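# Set the metal jig row upright in the plastic rack

## Task

Put the metal jig row standing upright inside the plastic rack's pocket, resting on the pocket's floor and rotated to match the manual reference image, with nothing left tipped over.

## Robot and tools

Robot: two arms, left_arm and right_arm, each with seven joints and a parallel gripper whose fingers can fold. Cameras: cam_high (fixed, overhead) plus cam_left_wrist and cam_right_wrist on the wrists, each 896x504. A two-camera stand is bolted behind the arms.

Frame: every printed hand position (metres) and quat_wxyz is in the scene frame. Its origin sits at table height, halfway between the nominal arm bases; +z points up, +x points out over the table, and left_arm is on the +y side (image left/right may differ). Calibrated bases: left_arm at (+0.041, +0.454, 0) with quat (+0.999, 0, 0, -0.033); right_arm at (+0.016, -0.391, 0), no rotation. Printed hand poses may be off by a few centimetres, more when reaching far. The gripper's fingers point along its own +z and close along its own y; end_effector_position is the point between closed pads, and fingertips extend about 33 mm beyond it (about 9 mm when fully open).

The row format, shared by execute_actions and move: one flat list of 20 numbers covering both arms, even if only one moves. First left_arm: 7 absolute joint target angles in radians in the order waist, shoulder, upper arm roll, elbow, forearm roll, wrist pitch, wrist roll; then gripper position, force_limit, speed. Then the same 10 for right_arm. Stated joint ranges: waist and upper arm roll -2.901..2.901, shoulder -1.836..1.836, elbow -3.077..-0.117, forearm roll -2.876..2.876, wrist pitch 0.440..4.622, wrist roll -3.051..3.051. Stay roughly 0.05 rad inside these ends; going past one causes a torque fault, and targets beyond an end by more than 0.018 rad may be refused or clipped ("joint sent to its limit").

Gripper numbers, each in [-1, 1], are absolute commands, not offsets. position: +1 fully open (140 mm), pads touch near -0.8, -1 closes until blocked. force_limit sets squeeze (about 14 N at -1, 40 N at 0, 58 N at +1 for slow closes); speed sets closing rate (about 30, 140, 250 mm/s at -1, 0, +1), and faster closes squeeze much harder. Both start at +1. To keep a gripper unchanged, resend its previous three numbers. Grip near the fingertip quarter of the pads; deeper grips can fold the fingers and hold loosely or too hard, and fingertips pushed into a surface fold easily.

Tools:
- execute_actions(actions, cameras): actions is a list of actions; each action is up to 15 rows, one per 1/30 s step, the last row held for the remaining steps. An empty list returns images and full state.
- move(target, speed, blend, blocking, cameras): target is one row or a list of up to 15 rows of absolute joint goals; joints move together along interpolated paths (not straight hand lines) and do not avoid obstacles. speed is the peak joint rate in rad/s, 0.01 to 5.26, default 0.5, one value or one per target. blend (rad) rounds corners between listed targets; 0 stops at each. blocking=false returns after about 0.5 s while motion continues. The result adds a "move:" line: done, off_target (resting more than 0.01 rad away), moving, held, or fault, plus limits=held if steps were withheld.
- wait(seconds 0..10): lets time pass holding commands.
- stop: brakes a running move.
- zoom_image(camera, region [x0,y0,x1,y1] pixels, at most 504 by 504) on the latest image.
- show_instructions: shows the reference image.
- set_collision_behavior(contact_force_n 20, 40 or 85).
- clear_fault(arm): resets a reported torque or force fault on that arm.
- finished_scene(scene): ends the current scene by its number; irreversible.

Reading results: Joint positions, Joint velocities ("within noise" when still) and Joint targets are per arm in the joint order above. Tool commands lists current gripper commands. object_status: 0 moving, 1 blocked while opening, 2 blocked while closing (the wanted grip reading), 3 reached target or pads met. position_measured is in counts: 3 open, about 75 for 100 mm, 139 for 60 mm, 200 for 20 mm, 230 closed. Flange force gives the hand's force in its own x y z axes (includes held weight and noise). External joint torques estimate outside pushes per joint. Wrist depth gives a 7x7 grid of distances per wrist camera, "-" where unknown. "joint command not followed" means the clearance check altered targets. To tighten a grip, raise force_limit and nudge position between -1 and -0.98; to loosen, reopen and close slowly.

Limits and faults: contact force limit starts at 20 N (held weight counts); joint load limits 20 N m for waist and shoulder, 18 for upper arm roll and elbow, 12 for the three wrist joints. Exceeding them, overspeed, or crossing a range end stops that arm until clear_fault. Per step each joint target may lead its measured angle by at most 0.322 rad (first four joints), 0.842 (forearm roll), 0.865 (wrist pitch), 1.81 (wrist roll), and hand speed is capped at 2 m/s. Holding loads or stretching out heats motors; a MOTOR HOT warning may precede an over-temperature brake of 30-60 s.

Avoid: dropping a held part or releasing it while moving, letting anything fall or leave the table, slamming into the table, rack or stand, squeezing hard on a part still resting on something, pressing the two grippers or arms against each other, and any arm stop. Loose objects may get brief random pushes. Finish only when each part to be placed stands upright on its pocket floor, oriented like the reference, released, and everything else still upright.

Each tool is called after "Request:" in YAML: its name, and indented under it one key for each argument.

Reference images:

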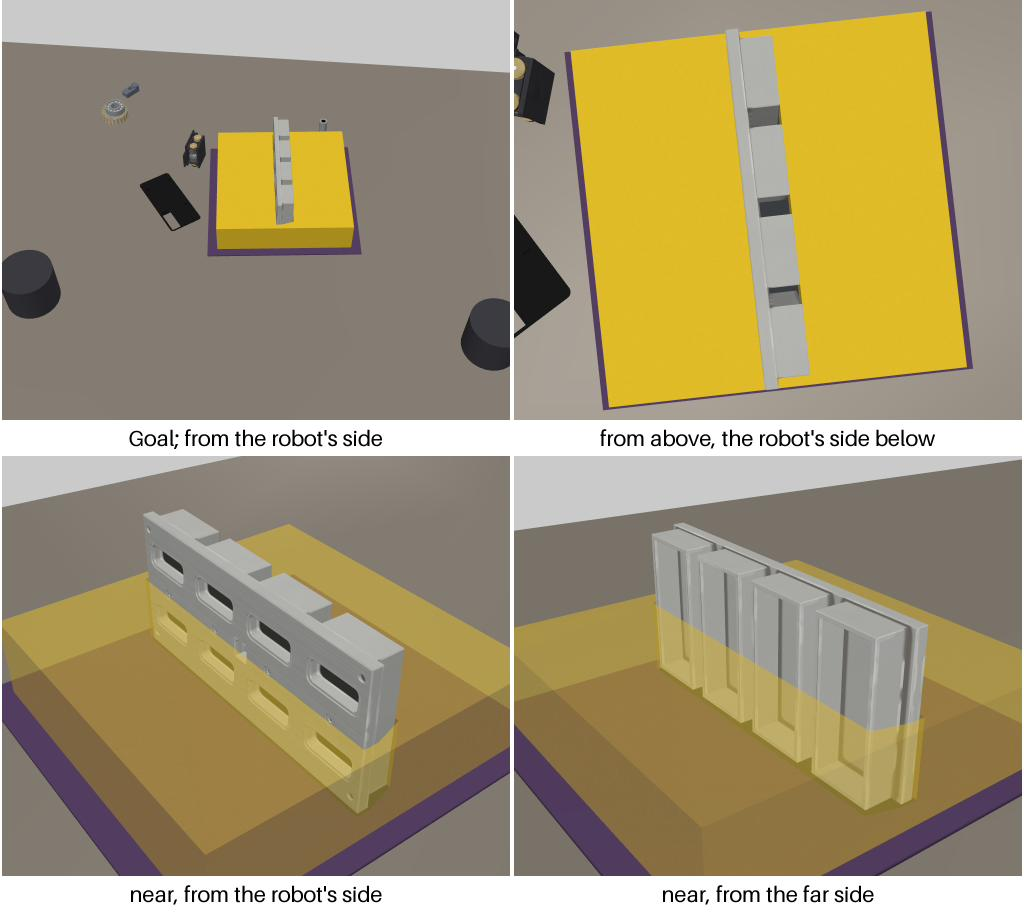

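## Session

Request:
execute_actions:
  actions: []

Scene clock: 0.00 s.
left_arm: end_effector_position=(+0.2266, +0.1486, +0.2859) position_measured=3 object_status=3 end_effector_quat_wxyz=(+0.063, +0.906, -0.134, -0.398) | right_arm: end_effector_position=(+0.5326, -0.5142, +0.2645) position_measured=3 object_status=3 end_effector_quat_wxyz=(+0.329, +0.093, +0.722, +0.601)
Joint positions: left_arm=[-0.599 -0.044 0.057 -2.075 -0.454 1.331 -1.832] | right_arm=[-0.763 0.261 -0.114 -2.251 1.353 1.453 0.233]
Joint velocities: within noise
Joint torques (N m): no reading
External joint torques (N m): no reading
Flange force (N): no reading
Wrist depth (mm): cam_left_wrist=[338 355 385 417 454 495 550 / 377 406 459 501 558 632 2457 / 368 404 571 644 2072 2037 2457 / 349 120 2248 2166 2019 135 1891 / - 96 2128 2090 1986 126 91 / - 320 2054 2313 1778 822 91 / - 310 1792 1847 - 756 -] | cam_right_wrist=[277 384 554 - 3679 - - / 300 417 1733 2368 2344 - 3623 / 324 1440 1513 - 1825 - 2847 / 338 120 1415 1523 - 125 - / - 103 1390 1440 1720 125 94 / - 1139 1233 1328 1485 1476 90 / - 1077 1166 1208 1321 1504 -]
Joint targets: left_arm=[-0.599 -0.044 0.057 -2.075 -0.454 1.331 -1.832] | right_arm=[-0.763 0.261 -0.114 -2.251 1.353 1.453 0.233]
Tool commands: left_gripper/position=+1.0 left_gripper/force_limit=+1.0 left_gripper/speed=+1.0 right_gripper/position=+1.0 right_gripper/force_limit=+1.0 right_gripper/speed=+1.0

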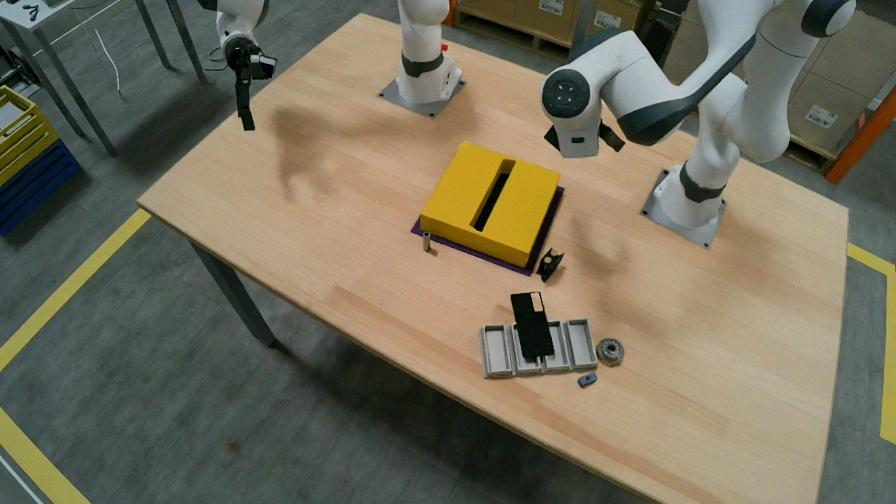

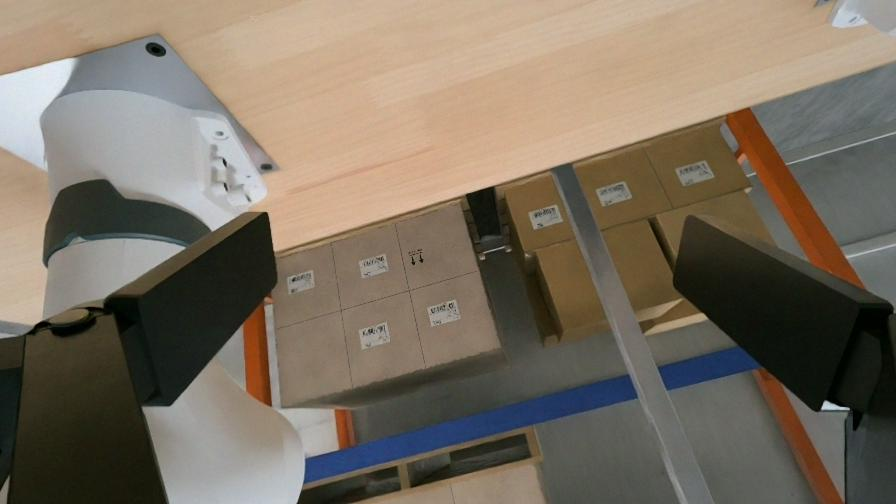

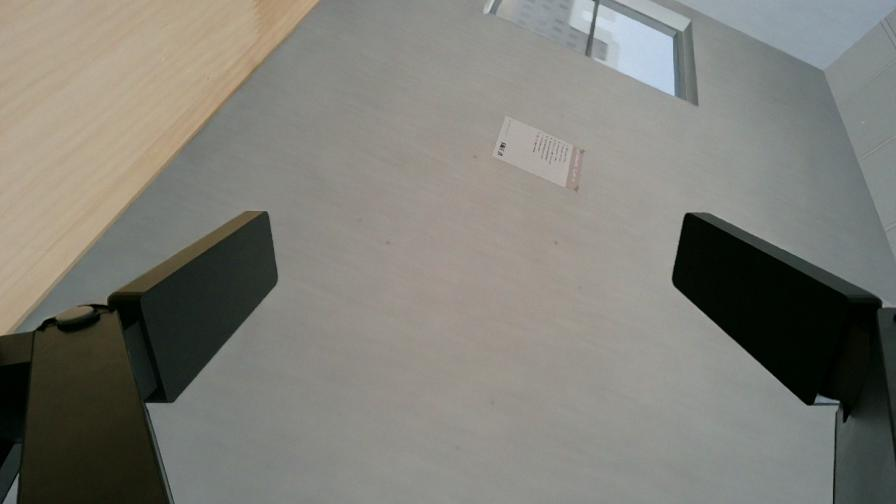

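Request:
move:
  target: [-0.488,0,0,-1.22,0,1.22,0.785,1,1,1,-0.763,0.261,-0.114,-2.251,1.353,1.453,0.233,1,1,1]
  speed: 1.0
  cameras: ["all"]

Scene clock: 6.97 s.
left_arm: end_effector_position=(+0.4694, +0.1883, +0.5403) position_measured=3 object_status=3 end_effector_quat_wxyz=(+0.001, -0.119, +0.993, -0.003) | right_arm: end_effector_position=(+0.5326, -0.5142, +0.2645) position_measured=3 object_status=3 end_effector_quat_wxyz=(+0.329, +0.093, +0.722, +0.601)
Joint positions: left_arm=[-0.489 -0.002 0.001 -1.222 -0.003 1.225 0.777] | right_arm=[-0.763 0.261 -0.114 -2.251 1.353 1.453 0.233]
Joint velocities: left_arm=[0.002 0 0.001 -0.001 -0.001 0 0.005] | right_arm=[within noise]
Joint torques (N m): left_arm=[0.23 -27.16 -0.97 19.13 1.1 2.34 0.3] | right_arm=[-0.04 -33.98 0.41 18.79 1.68 -1.93 0.1]
External joint torques (N m): left_arm=[0.2 1.46 -1 -1.59 0.4 -0.17 0.3] | right_arm=[0.03 1.34 0.58 0.05 -0.02 -0.01 0.02]
Flange force (N): left_arm=[1.4 1.2 5.4] | right_arm=[-2.0 -4.0 -0.1]
Wrist depth (mm): cam_left_wrist=[609 603 538 591 593 599 599 / 644 639 635 632 632 630 629 / 681 679 679 660 656 667 664 / 1643 119 709 705 705 135 697 / - 103 1714 1678 756 127 91 / - 1499 1643 1805 1792 1833 91 / - 1632 1444 1537 1906 1906 -] | cam_right_wrist=[278 386 1825 2061 - - - / 299 407 1758 1976 - - - / 324 1440 1563 1784 1839 - 2881 / 340 120 1432 1467 1825 126 2174 / - 103 1328 1458 1605 118 94 / - 1139 1252 1300 1432 1513 90 / - 1058 1150 1202 1328 1415 -]
Joint targets: left_arm=[-0.488 0.000 0.000 -1.220 0.000 1.220 0.785] | right_arm=[-0.763 0.261 -0.114 -2.251 1.353 1.453 0.233]
move: done

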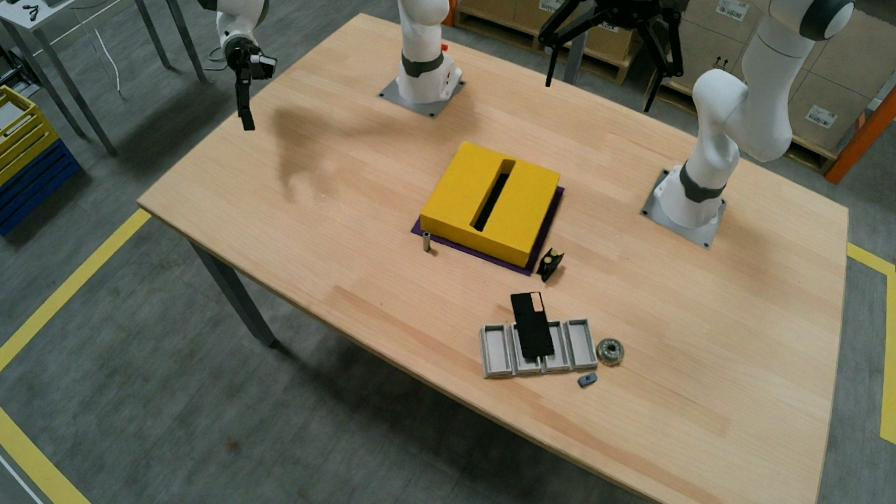

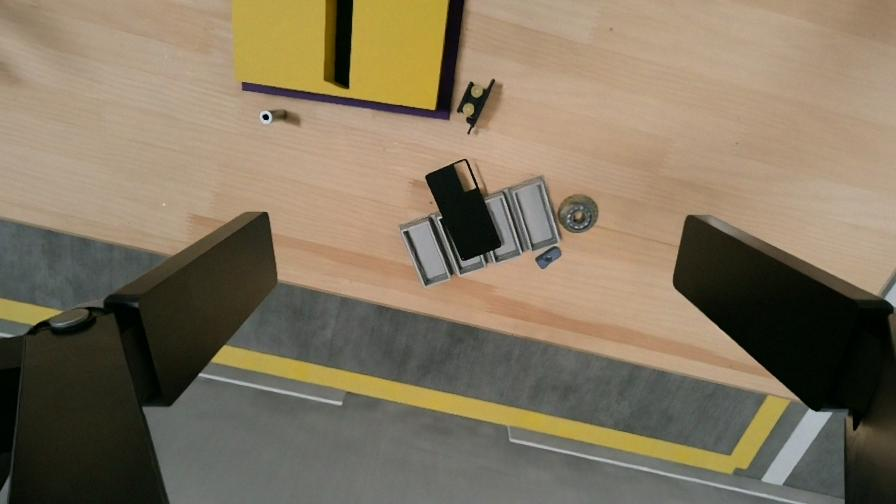

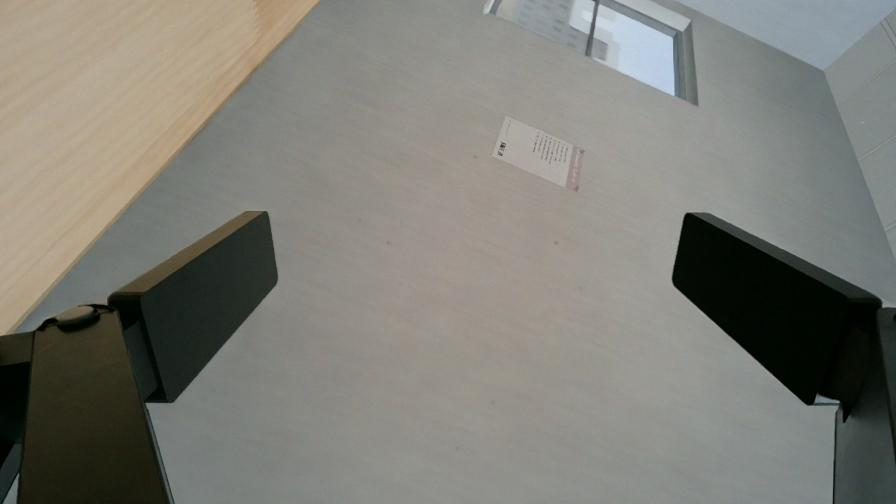

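Request:
move:
  target: [-0.370,-0.172,0,-2.057,0,1.885,0.9,1,1,1,-0.763,0.261,-0.114,-2.251,1.353,1.453,0.233,1,1,1]
  speed: 1.0
  cameras: ["cam_left_wrist","cam_high"]

Request:
zoom_image:
  camera: "cam_left_wrist"
  region: [260, 60, 700, 460]

Request:
zoom_image:
  camera: "cam_high"
  region: [400, 120, 660, 400]

Scene clock: 11.50 s.
left_arm: end_effector_position=(+0.4985, +0.2398, +0.2991) position_measured=3 object_status=3 end_effector_quat_wxyz=(-0.003, -0.121, +0.993, +0.000) | right_arm: end_effector_position=(+0.5326, -0.5142, +0.2645) position_measured=3 object_status=3 end_effector_quat_wxyz=(+0.329, +0.093, +0.722, +0.601)
Joint positions: left_arm=[-0.371 -0.17 0 -2.056 -0.003 1.88 0.892] | right_arm=[-0.763 0.261 -0.114 -2.251 1.353 1.453 0.233]
Joint velocities: left_arm=[0 -0.001 0.001 0.001 -0.001 0.003 0.006] | right_arm=[within noise]
Joint torques (N m): left_arm=[0.29 -26.41 -0.77 22.47 1.1 2.7 0.41] | right_arm=[-0.06 -33.95 0.46 18.77 1.67 -1.93 0.13]
External joint torques (N m): left_arm=[0.26 0.04 -0.65 -2.17 0.38 0.23 0.41] | right_arm=[-0.12 1.44 0.52 -0.01 -0.03 0 0.05]
Flange force (N): left_arm=[5.2 4.6 5.5] | right_arm=[-1.9 -4.1 -0.3]
Wrist depth (mm): cam_left_wrist=[391 375 334 389 389 390 391 / 416 415 416 414 412 409 410 / 440 436 436 426 431 432 431 / 464 119 454 436 445 136 452 / - 103 493 488 489 126 91 / - 1462 1557 525 521 518 91 / - 1281 1331 1643 1666 1655 -] | cam_right_wrist=[278 386 545 - 2544 - - / 299 396 1672 1708 2154 3105 - / 321 1449 1543 1733 1913 2368 2657 / 340 120 1485 1594 1758 126 2154 / - 103 1328 1432 1573 118 94 / - 1123 1300 1343 1458 1543 91 / - 1097 1161 1208 1272 1398 -]
Joint targets: left_arm=[-0.370 -0.172 0.000 -2.057 0.000 1.885 0.900] | right_arm=[-0.763 0.261 -0.114 -2.251 1.353 1.453 0.233]
move: done
Images, in order (width x height): cam_high 896x504, cam_left_wrist 896x504.

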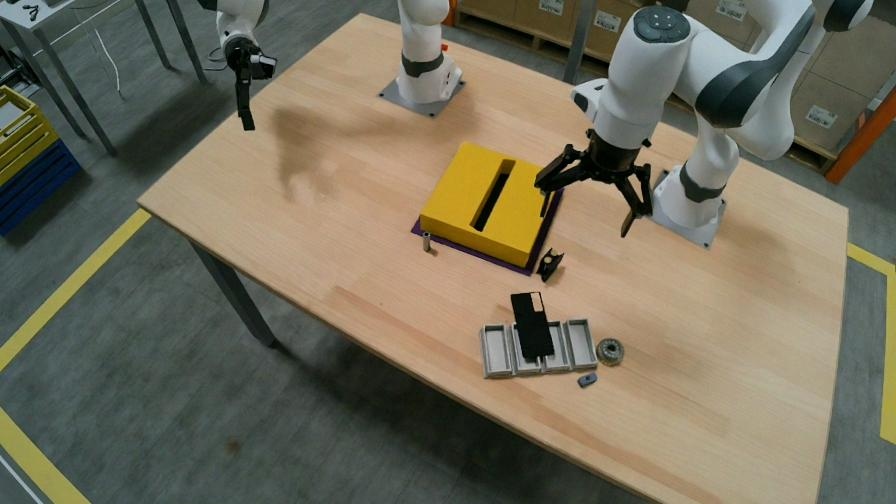

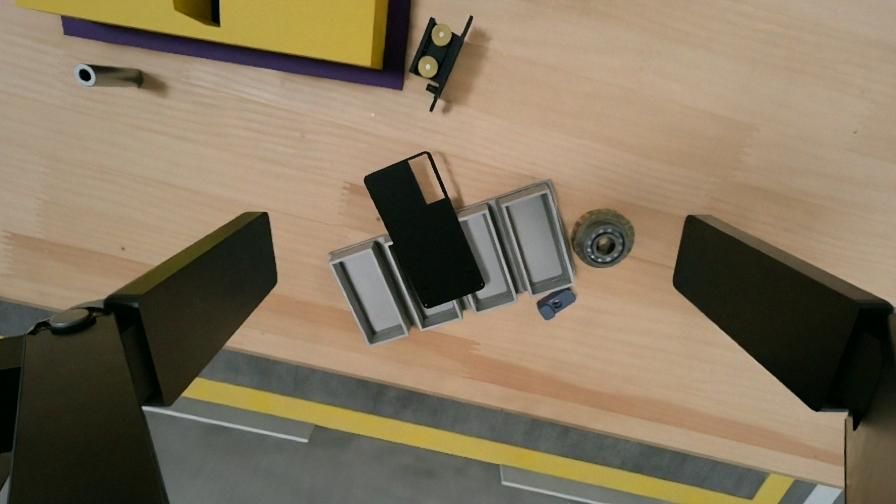

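Scaled by 1.145 from the camera's 896x504 image, which has a finer 1280x720 frame.

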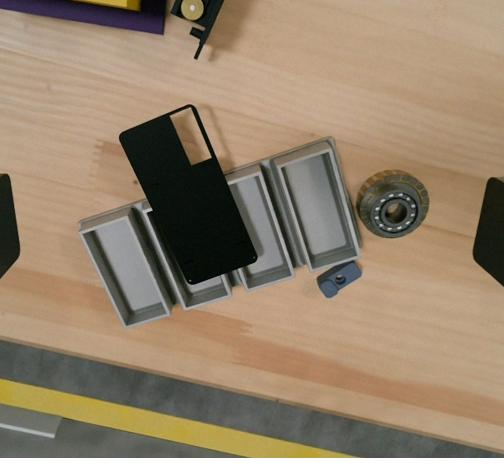

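Scaled by 1.800 from the camera's 896x504 image, which has a finer 1280x720 frame.

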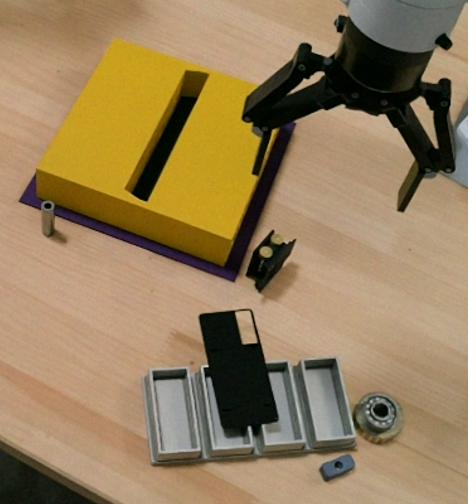

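Request:
move:
  target: [-0.388,0.0815,0,-2.158,0,2.2395,0.489,0.23,-1,0,-0.763,0.261,-0.114,-2.251,1.353,1.453,0.233,1,1,1]
  speed: 0.7
  cameras: ["cam_left_wrist","cam_high"]

Request:
zoom_image:
  camera: "cam_high"
  region: [440, 190, 660, 400]

Scene clock: 15.90 s.
left_arm: end_effector_position=(+0.5324, +0.2148, +0.1475) position_measured=100 object_status=3 end_effector_quat_wxyz=(-0.004, -0.307, +0.952, +0.002) | right_arm: end_effector_position=(+0.5326, -0.5142, +0.2645) position_measured=3 object_status=3 end_effector_quat_wxyz=(+0.329, +0.093, +0.722, +0.601)
Joint positions: left_arm=[-0.387 0.083 0 -2.159 -0.003 2.235 0.497] | right_arm=[-0.763 0.261 -0.114 -2.251 1.353 1.453 0.233]
Joint velocities: left_arm=[0 -0.001 -0.001 0.001 -0.001 0 -0.005] | right_arm=[within noise]
Joint torques (N m): left_arm=[-0.7 -33.65 -0.48 21.37 0.99 2.77 -0.18] | right_arm=[-0.05 -33.99 0.42 18.77 1.67 -1.93 0.11]
External joint torques (N m): left_arm=[-0.75 0.05 -0.6 -1.62 0.41 0.27 -0.18] | right_arm=[0 1.31 0.59 0.05 -0.02 -0.02 0.03]
Flange force (N): left_arm=[4.2 4.4 2.5] | right_arm=[-2.0 -3.9 -0.1]
Wrist depth (mm): cam_left_wrist=[258 258 257 258 256 258 258 / 271 271 270 268 270 270 271 / 286 286 283 257 285 286 286 / 303 300 131 272 275 296 302 / - 84 111 287 305 103 85 / - 69 322 345 332 - 72 / - - 366 371 371 - -] | cam_right_wrist=[277 384 1913 2344 - - 3321 / 299 407 1661 1627 1825 2440 - / 323 1440 1563 - 2009 2491 - / 338 120 1467 1584 1993 126 1898 / - 103 1359 1440 1504 118 93 / - 1161 1220 1351 1432 1584 90 / - 964 1155 1220 1351 1415 -]
Joint targets: left_arm=[-0.388 0.082 0.000 -2.158 0.000 2.239 0.489] | right_arm=[-0.763 0.261 -0.114 -2.251 1.353 1.453 0.233]
move: done
Images, in order (width x height): cam_high 896x504, cam_left_wrist 896x504.

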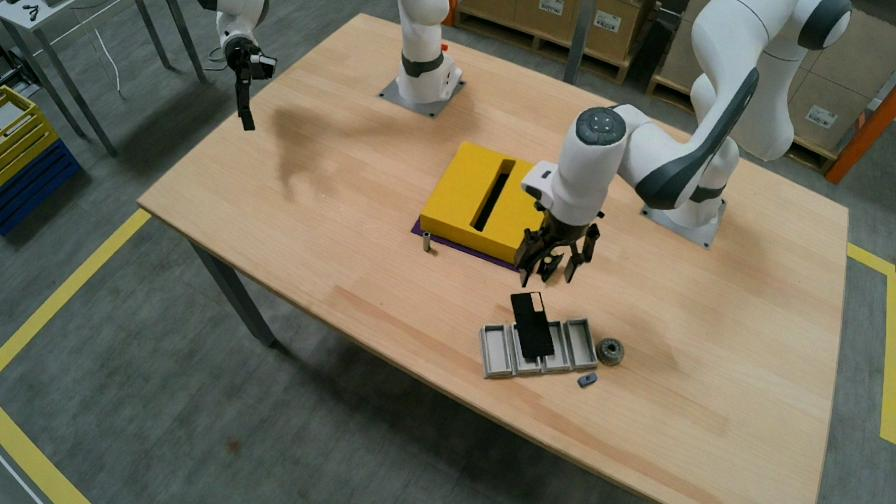

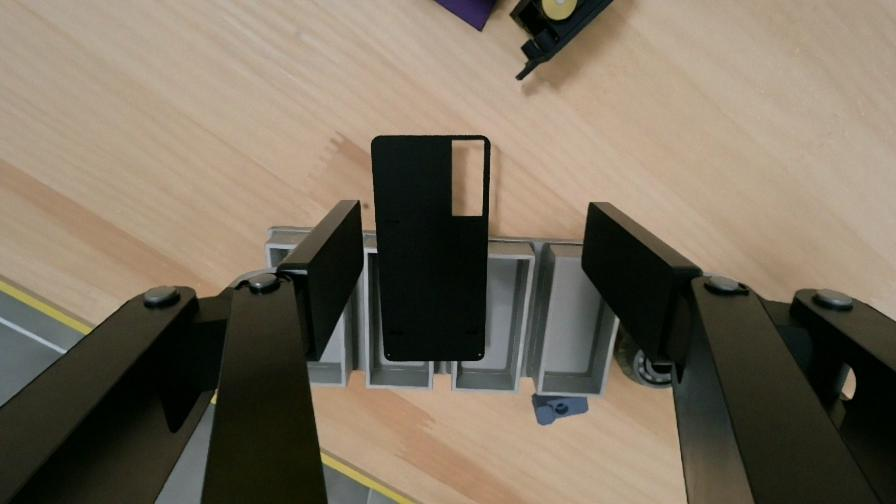

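Scaled by 2.291 from the camera's 896x504 image, which has a finer 1280x720 frame.

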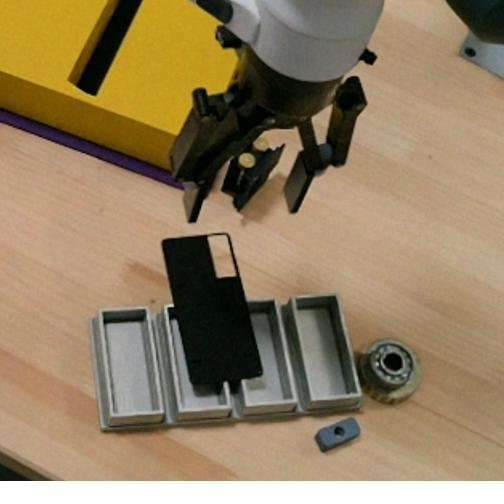

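Request:
move:
  target:
    - [-0.4025,0.1184,0,-2.105,0,2.2234,0.4745,0.23,-1,0,-0.763,0.261,-0.114,-2.251,1.353,1.453,0.233,1,1,1]
    - [-0.4025,0.2957,0,-2.174,0,2.4697,0.4745,0.23,-1,0,-0.763,0.261,-0.114,-2.251,1.353,1.453,0.233,1,1,1]
  speed: 0.4
  cameras: ["cam_left_wrist","cam_high"]

Request:
zoom_image:
  camera: "cam_high"
  region: [440, 190, 660, 400]

Scene clock: 20.10 s.
left_arm: end_effector_position=(+0.5417, +0.2015, +0.0422) position_measured=100 object_status=3 end_effector_quat_wxyz=(-0.003, -0.308, +0.951, +0.002) | right_arm: end_effector_position=(+0.5326, -0.5142, +0.2645) position_measured=3 object_status=3 end_effector_quat_wxyz=(+0.329, +0.093, +0.722, +0.601)
Joint positions: left_arm=[-0.401 0.297 0 -2.174 -0.003 2.464 0.48] | right_arm=[-0.763 0.261 -0.114 -2.251 1.353 1.453 0.233]
Joint velocities: left_arm=[0.001 0 0 0 -0.001 0.004 0.002] | right_arm=[within noise]
Joint torques (N m): left_arm=[-0.66 -37.77 -0.23 19.04 0.85 2.71 -0.25] | right_arm=[-0.06 -33.97 0.41 18.81 1.68 -1.92 0.13]
External joint torques (N m): left_arm=[-0.64 0.2 -0.46 -1.38 0.38 0.21 -0.25] | right_arm=[-0.17 1.29 0.41 0.11 -0.01 0.01 0.05]
Flange force (N): left_arm=[3.7 3.6 1.2] | right_arm=[-2.1 -3.9 -0.5]
Wrist depth (mm): cam_left_wrist=[163 163 163 163 163 165 163 / 172 171 172 172 172 172 172 / 181 181 179 173 179 182 181 / 192 192 130 172 172 188 193 / - 84 111 171 172 103 85 / - 69 177 170 197 - 72 / - - - 169 195 - -] | cam_right_wrist=[278 385 564 2079 2628 - - / 299 412 1758 1976 - - - / 324 1440 1553 1758 1976 - - / 339 120 1432 1504 1745 126 2044 / - 103 1328 1407 1649 125 94 / - 1117 1220 1336 1543 1533 90 / - 1082 1150 1239 1321 1432 -]
Joint targets: left_arm=[-0.403 0.296 0.000 -2.174 0.000 2.470 0.475] | right_arm=[-0.763 0.261 -0.114 -2.251 1.353 1.453 0.233]
move: done
Images, in order (width x height): cam_high 896x504, cam_left_wrist 896x504.

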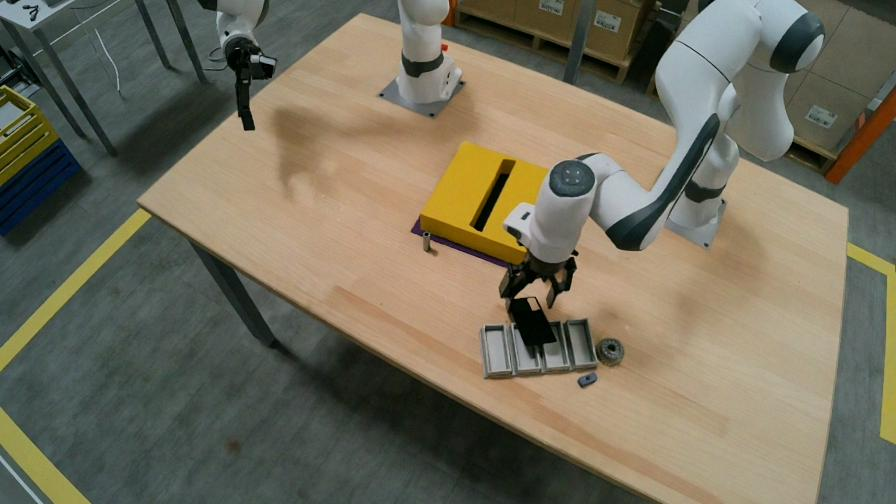

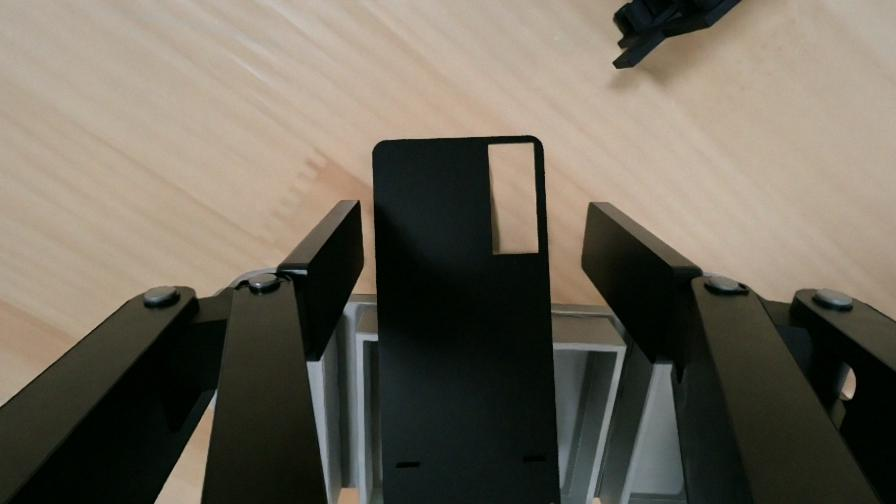

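Scaled by 2.291 from the camera's 896x504 image, which has a finer 1280x720 frame.

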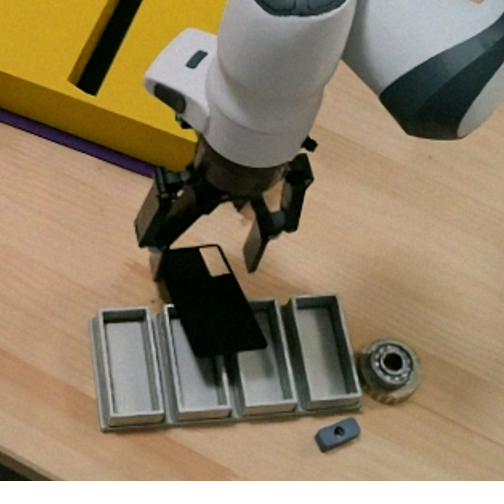

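Request:
move:
  target:
    - [-0.4025,0.3077,0,-2.174,0,2.482,0.4745,0.23,-1,0,-0.763,0.261,-0.114,-2.251,1.353,1.453,0.233,1,1,1]
    - [-0.4025,0.3077,0,-2.174,0,2.482,0.4745,-1,-1,-1,-0.763,0.261,-0.114,-2.251,1.353,1.453,0.233,1,1,1]
  speed: 0.4
  cameras: ["cam_left_wrist","cam_high"]

Request:
zoom_image:
  camera: "cam_high"
  region: [440, 190, 660, 400]

Scene clock: 22.60 s.
left_arm: end_effector_position=(+0.5430, +0.2008, +0.0381) position_measured=126 object_status=0 end_effector_quat_wxyz=(-0.002, -0.308, +0.951, +0.000) | right_arm: end_effector_position=(+0.5326, -0.5142, +0.2645) position_measured=3 object_status=3 end_effector_quat_wxyz=(+0.329, +0.093, +0.722, +0.601)
Joint positions: left_arm=[-0.401 0.306 0 -2.174 -0.003 2.477 0.48] | right_arm=[-0.763 0.261 -0.114 -2.251 1.353 1.453 0.233]
Joint torques (N m): left_arm=[-0.65 -36.4 -0.18 18.45 0.86 2.8 -0.21] | right_arm=[-0.02 -33.98 0.41 18.83 1.67 -1.93 0.11]
External joint torques (N m): left_arm=[-0.67 1.84 -0.46 -1.89 0.4 0.29 -0.21] | right_arm=[-0.06 1.46 0.48 0.04 -0.03 -0.01 0.02]
Flange force (N): left_arm=[2.8 2.0 4.6] | right_arm=[-2.1 -4.3 -0.3]
Wrist depth (mm): cam_left_wrist=[160 159 159 159 159 160 159 / 168 168 168 168 167 168 167 / 178 177 177 169 175 177 177 / 188 189 145 168 149 186 188 / 198 86 90 166 167 89 85 / - 67 64 166 167 64 71 / - - - 165 166 - 65] | cam_right_wrist=[276 385 1960 2079 - - - / 300 417 - 1944 2098 - 2952 / 324 1423 1533 - 2044 - - / 338 118 1440 1605 2061 126 2061 / - 103 1343 1495 1440 118 94 / - 1144 1226 1307 1485 - 90 / - 1072 1139 1233 1336 1407 -]
Joint targets: left_arm=[-0.403 0.308 0.000 -2.174 0.000 2.482 0.475] | right_arm=[-0.763 0.261 -0.114 -2.251 1.353 1.453 0.233]
move: done
Images, in order (width x height): cam_high 896x504, cam_left_wrist 896x504.

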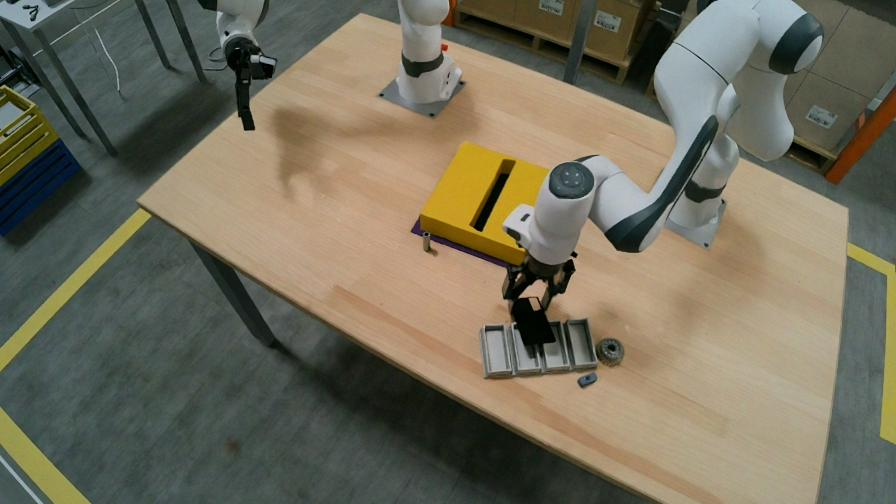

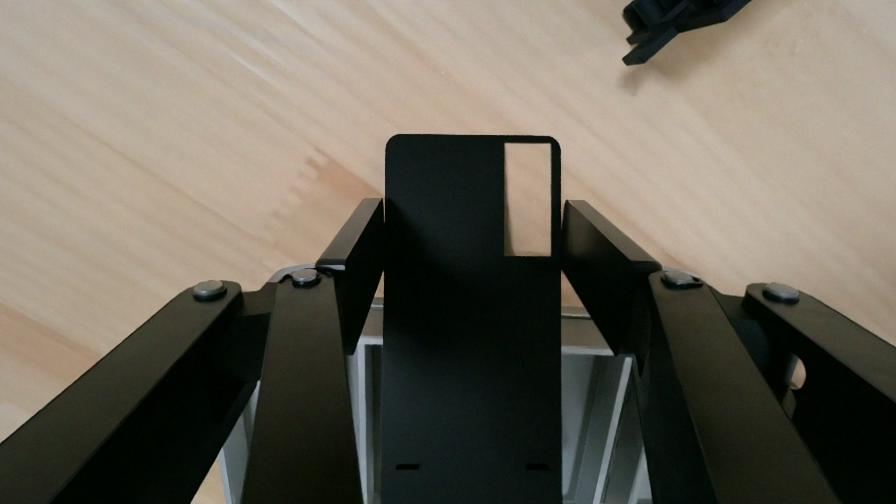

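Scaled by 2.291 from the camera's 896x504 image, which has a finer 1280x720 frame.

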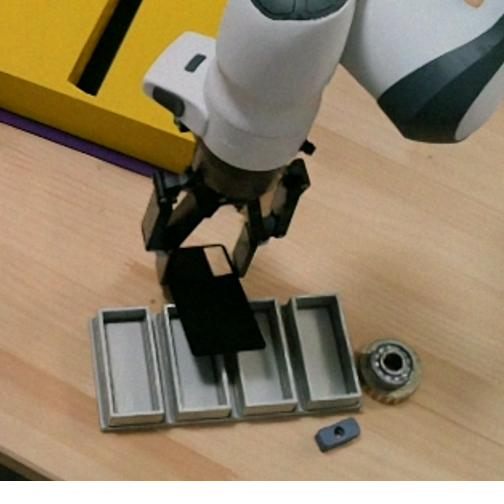

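Request:
move:
  target:
    - [-0.4025,0.1184,0,-2.105,0,2.2234,0.4745,-1,-1,-1,-0.763,0.261,-0.114,-2.251,1.353,1.453,0.233,1,1,1]
    - [0.0,0.0049,0,-2.3076,0,2.0625,0.4745,-1,-1,-1,-0.763,0.261,-0.114,-2.251,1.353,1.453,0.233,1,1,1]
  speed: 0.5
  cameras: ["cam_left_wrist","cam_high"]

Request:
zoom_image:
  camera: "cam_high"
  region: [460, 190, 760, 400]

Scene clock: 26.70 s.
left_arm: end_effector_position=(+0.4718, +0.4253, +0.1192) position_measured=126 object_status=2 end_effector_quat_wxyz=(-0.103, -0.488, +0.864, +0.066) | right_arm: end_effector_position=(+0.5326, -0.5142, +0.2645) position_measured=3 object_status=3 end_effector_quat_wxyz=(+0.329, +0.093, +0.722, +0.601)
Joint positions: left_arm=[-0.001 0.007 0.001 -2.306 -0.003 2.068 0.48] | right_arm=[-0.763 0.261 -0.114 -2.251 1.353 1.453 0.233]
Joint velocities: left_arm=[-0.001 0 0 0 0 -0.005 0] | right_arm=[within noise]
Joint torques (N m): left_arm=[-0.08 -29.94 -0.93 19.79 0.91 1.61 -0.24] | right_arm=[-0.08 -33.97 0.41 18.77 1.67 -1.93 0.13]
External joint torques (N m): left_arm=[0.03 -0.14 -0.83 -1.9 0.37 -0.22 -0.26] | right_arm=[-0.06 1.36 0.54 0.01 -0.02 -0.01 0.05]
Flange force (N): left_arm=[3.8 5.1 2.6] | right_arm=[-1.9 -4.0 -0.2]
Wrist depth (mm): cam_left_wrist=[195 214 228 240 256 271 290 / 200 211 235 248 265 284 302 / 202 218 240 169 276 294 318 / 223 222 132 168 149 309 332 / 230 86 84 167 167 88 85 / - 67 67 166 167 64 71 / - - - 165 166 - 65] | cam_right_wrist=[277 385 1993 - 2599 - - / 300 417 1868 - - - 2628 / 323 1449 1649 1449 1812 2009 - / 340 120 1458 - 2044 131 - / - 103 1336 1423 1563 125 94 / - 1150 1239 1321 1415 - 90 / - 1097 1166 1214 - 1415 -]
Joint targets: left_arm=[0.000 0.005 0.000 -2.308 0.000 2.062 0.475] | right_arm=[-0.763 0.261 -0.114 -2.251 1.353 1.453 0.233]
move: done
Images, in order (width x height): cam_high 896x504, cam_left_wrist 896x504.

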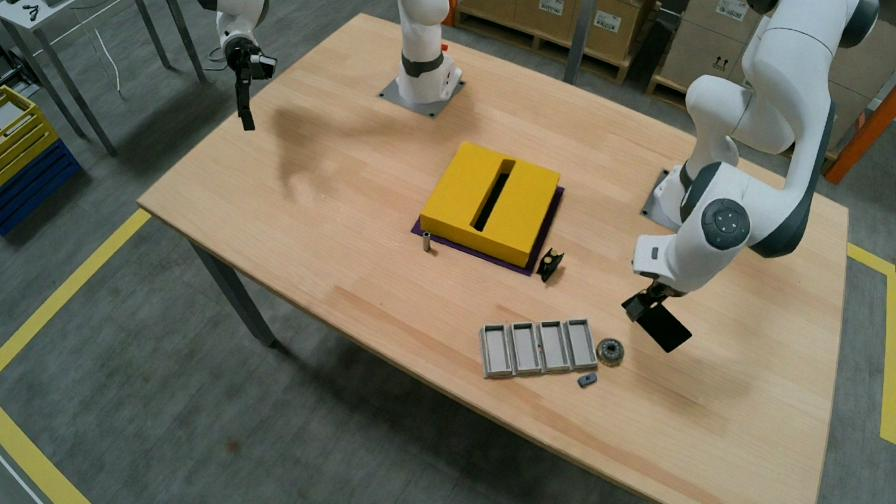

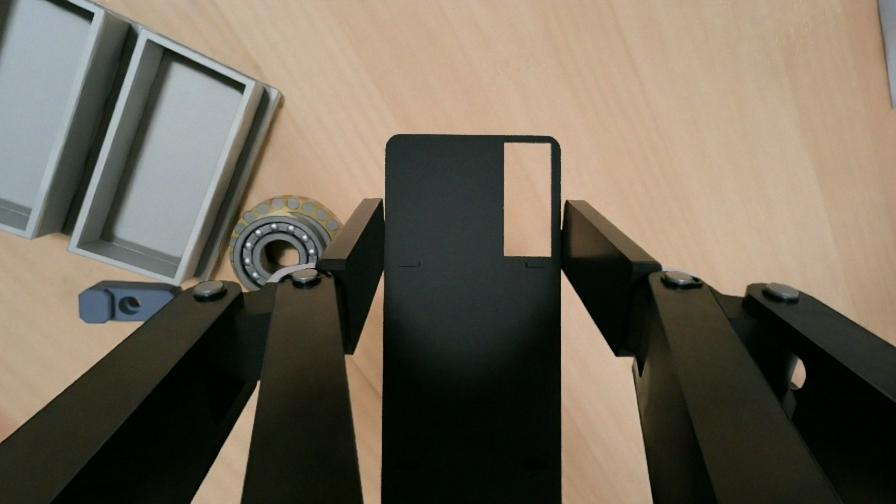

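Scaled by 1.680 from the camera's 896x504 image, which has a finer 1280x720 frame.

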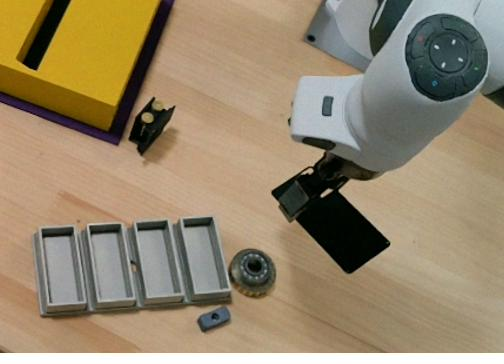

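Request:
move:
  target:
    - [0,0.0049,0,-2.3076,0,2.0625,1.571,-1,-1,-1,-0.763,0.261,-0.114,-2.251,1.353,1.453,0.233,1,1,1]
    - [0,0.125,0,-2.355,0,2.23,1.571,-1,-1,-1,-0.763,0.261,-0.114,-2.251,1.353,1.453,0.233,1,1,1]
  speed: 0.6
  cameras: ["cam_left_wrist","cam_high"]

Request:
zoom_image:
  camera: "cam_high"
  region: [560, 190, 760, 400]

Scene clock: 31.63 s.
left_arm: end_effector_position=(+0.4666, +0.4258, +0.0527) position_measured=126 object_status=2 end_effector_quat_wxyz=(-0.128, +0.028, +0.991, +0.004) | right_arm: end_effector_position=(+0.5326, -0.5142, +0.2645) position_measured=3 object_status=3 end_effector_quat_wxyz=(+0.329, +0.093, +0.722, +0.601)
Joint positions: left_arm=[-0.001 0.126 0.001 -2.356 -0.003 2.225 1.565] | right_arm=[-0.763 0.261 -0.114 -2.251 1.353 1.453 0.233]
Joint velocities: left_arm=[0 -0.001 0.001 0 0 0.005 0] | right_arm=[within noise]
Joint torques (N m): left_arm=[0 -31.4 -0.85 18.15 0.86 1.91 0.35] | right_arm=[-0.07 -33.93 0.42 18.79 1.68 -1.92 0.12]
External joint torques (N m): left_arm=[0.01 0.31 -0.96 -1.41 0.36 0.2 0.34] | right_arm=[-0.1 1.3 0.51 0.14 0.01 0 0.04]
Flange force (N): left_arm=[3.7 -0.1 2.8] | right_arm=[-2.2 -4.0 -0.3]
Wrist depth (mm): cam_left_wrist=[191 191 190 189 189 189 189 / 194 194 194 192 192 192 191 / 197 197 197 169 195 196 195 / 201 200 145 168 168 199 199 / 204 86 84 167 167 88 85 / - 68 67 166 167 64 71 / - - - 165 166 - 64] | cam_right_wrist=[277 383 1960 2322 - - - / 299 407 1798 - - 3569 - / 323 1440 - 1944 1913 - - / 339 120 - 1616 1771 125 - / - 103 - - 1594 125 94 / - 1128 1233 1314 1553 1415 91 / - 1092 1144 1245 1208 1440 -]
Joint targets: left_arm=[0.000 0.125 0.000 -2.355 0.000 2.230 1.571] | right_arm=[-0.763 0.261 -0.114 -2.251 1.353 1.453 0.233]
move: done
Images, in order (width x height): cam_high 896x504, cam_left_wrist 896x504.

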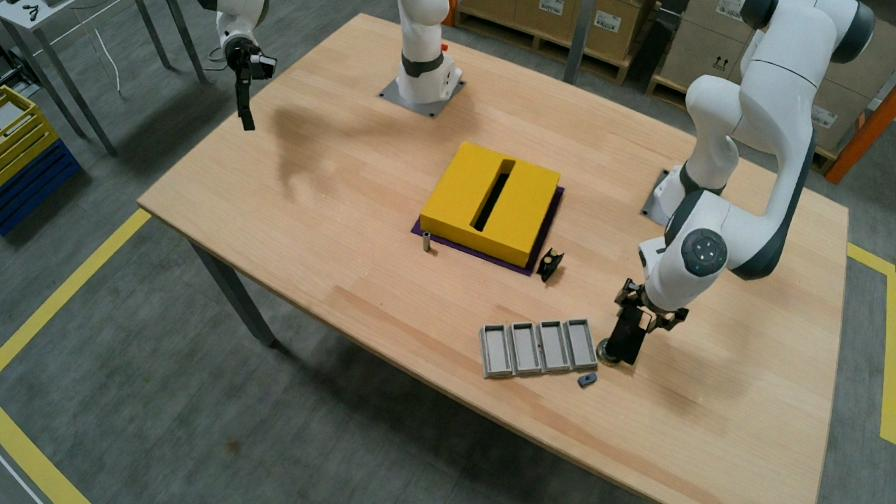

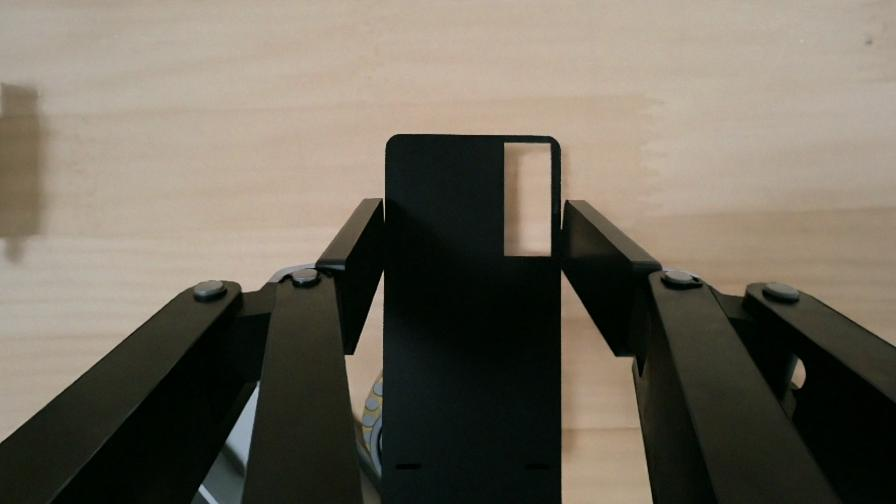

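Scaled by 2.400 from the camera's 896x504 image, which has a finer 1280x720 frame.

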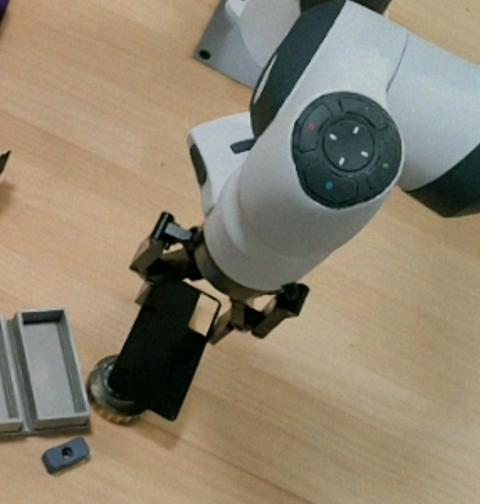

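Request:
move:
  target:
    - [0.25,0.0049,0,-2.3076,0,2.0625,1.571,-1,-1,-1,-0.763,0.261,-0.114,-2.251,1.353,1.453,0.233,1,1,1]
    - [0.25,0.177,0,-2.355,0,2.282,1.571,-1,-1,-1,-0.763,0.261,-0.114,-2.251,1.353,1.453,0.233,1,1,1]
    - [0.25,0.177,0,-2.355,0,2.282,1.571,0.3,-1,-1,-0.763,0.261,-0.114,-2.251,1.353,1.453,0.233,1,1,1]
  speed: 0.5
  cameras: ["cam_left_wrist","cam_high"]

Scene clock: 36.10 s.
left_arm: end_effector_position=(+0.4629, +0.5324, +0.0311) position_measured=91 object_status=0 end_effector_quat_wxyz=(-0.127, -0.096, +0.987, -0.012) | right_arm: end_effector_position=(+0.5326, -0.5142, +0.2645) position_measured=3 object_status=3 end_effector_quat_wxyz=(+0.329, +0.093, +0.722, +0.601)
Joint positions: left_arm=[0.249 0.178 0.001 -2.355 -0.003 2.277 1.565] | right_arm=[-0.763 0.261 -0.114 -2.251 1.353 1.453 0.233]
Joint torques (N m): left_arm=[0.01 -32.37 -0.76 17.46 0.81 1.96 0.31] | right_arm=[-0.08 -33.98 0.42 18.8 1.68 -1.93 0.08]
External joint torques (N m): left_arm=[0.07 0.36 -0.88 -1.44 0.35 0.23 0.3] | right_arm=[-0.11 1.29 0.5 0.1 -0.01 -0.01 0]
Flange force (N): left_arm=[3.9 0.0 2.8] | right_arm=[-2.0 -3.9 -0.3]
Wrist depth (mm): cam_left_wrist=[171 169 170 169 169 169 169 / 173 173 172 172 172 172 171 / 176 176 175 174 175 174 174 / 179 179 140 177 178 177 178 / - 84 180 181 181 103 85 / - - 185 184 185 - 74 / - - 189 188 189 - -] | cam_right_wrist=[277 383 1854 2322 - - - / 299 406 1720 - 2079 - - / 322 1476 1594 1523 2194 - 2465 / 341 120 1432 1605 1649 126 2256 / - 103 1321 1449 1584 118 94 / - 1117 1226 1300 1449 1543 91 / - 1077 1128 1226 1328 1398 -]
Joint targets: left_arm=[0.250 0.177 0.000 -2.355 0.000 2.282 1.571] | right_arm=[-0.763 0.261 -0.114 -2.251 1.353 1.453 0.233]
move: done
Images, in order (width x height): cam_high 896x504, cam_left_wrist 896x504.

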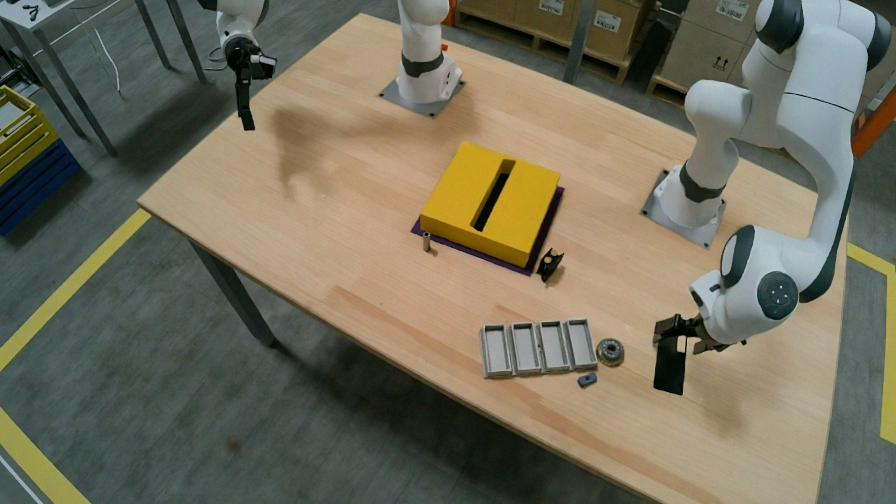

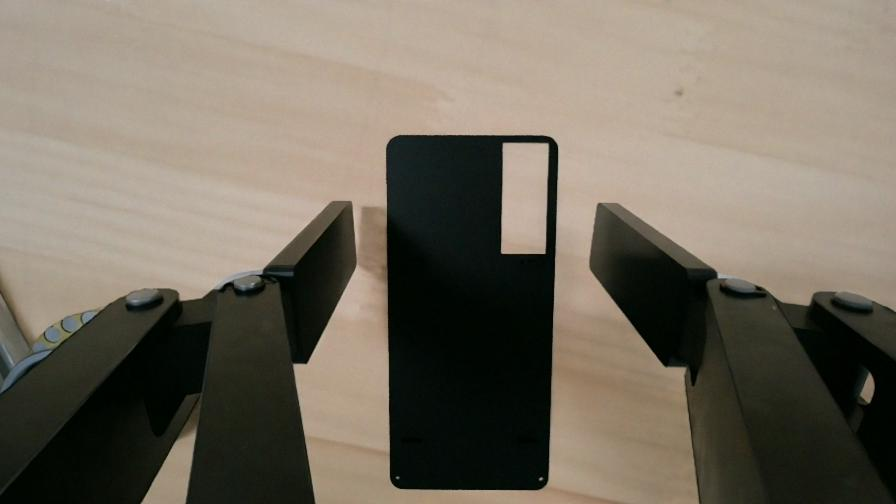

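Request:
move:
  target:
    - [0.25,-0.02,0,-2.28,0,2.1,1.571,0.3,-1,-1,-0.763,0.261,-0.114,-2.251,1.353,1.453,0.233,1,1,1]
    - [-0.358,0.082,0,-2.02,0,2.1016,0.519,1,1,0,-0.763,0.261,-0.114,-2.251,1.353,1.453,0.233,1,1,1]
  speed: 0.8
  blend: 0.05
  cameras: ["cam_left_wrist"]

Request:
zoom_image:
  camera: "cam_left_wrist"
  region: [280, 120, 680, 400]

Scene clock: 40.97 s.
left_arm: end_effector_position=(+0.5602, +0.2185, +0.1997) position_measured=3 object_status=0 end_effector_quat_wxyz=(+0.001, -0.306, +0.952, -0.002) | right_arm: end_effector_position=(+0.5326, -0.5142, +0.2645) position_measured=3 object_status=3 end_effector_quat_wxyz=(+0.329, +0.093, +0.722, +0.601)
Joint positions: left_arm=[-0.358 0.08 -0.001 -2.022 -0.003 2.106 0.525] | right_arm=[-0.763 0.261 -0.114 -2.251 1.353 1.453 0.233]
Joint torques (N m): left_arm=[-0.25 -33.58 0.01 22.56 0.97 2.4 -0.22] | right_arm=[-0.06 -33.94 0.44 18.83 1.67 -1.94 0.14]
External joint torques (N m): left_arm=[-0.22 0.93 -0.03 -1.38 0.34 -0.11 -0.22] | right_arm=[-0.02 1.54 0.59 0 -0.03 -0.01 0.06]
Flange force (N): left_arm=[1.8 1.7 2.6] | right_arm=[-2.2 -4.4 -0.2]
Wrist depth (mm): cam_left_wrist=[307 305 305 302 303 301 301 / 321 322 319 320 319 319 318 / 341 339 336 333 331 336 334 / 1288 119 342 345 345 136 351 / - 103 384 382 370 135 91 / - 1241 1453 409 407 406 91 / - 1146 1410 1499 438 434 -] | cam_right_wrist=[278 384 1944 2599 - - - / 300 412 1758 2026 2194 - - / 324 1449 1594 1771 2235 2299 2881 / 339 120 1458 1584 - 132 2299 / - 103 1351 1458 1573 125 94 / - 1133 1226 1307 1504 1523 91 / - 1087 1150 1252 1314 1423 -]
Joint targets: left_arm=[-0.358 0.082 0.000 -2.020 0.000 2.102 0.519] | right_arm=[-0.763 0.261 -0.114 -2.251 1.353 1.453 0.233]
move: done
Images, in order (width x height): cam_left_wrist 896x504.

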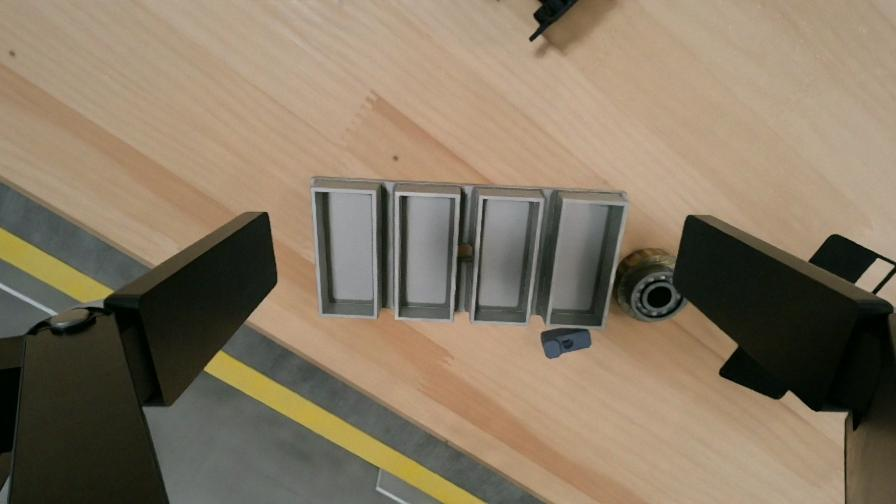

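Scaled by 1.260 from the camera's 896x504 image, which has a finer 1280x720 frame.

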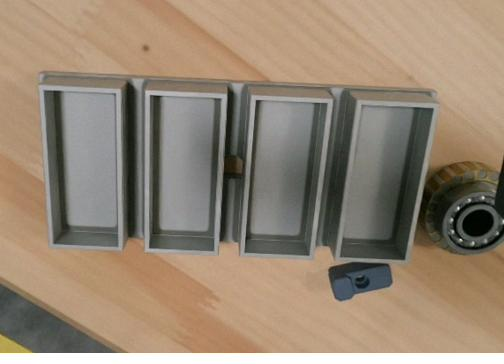

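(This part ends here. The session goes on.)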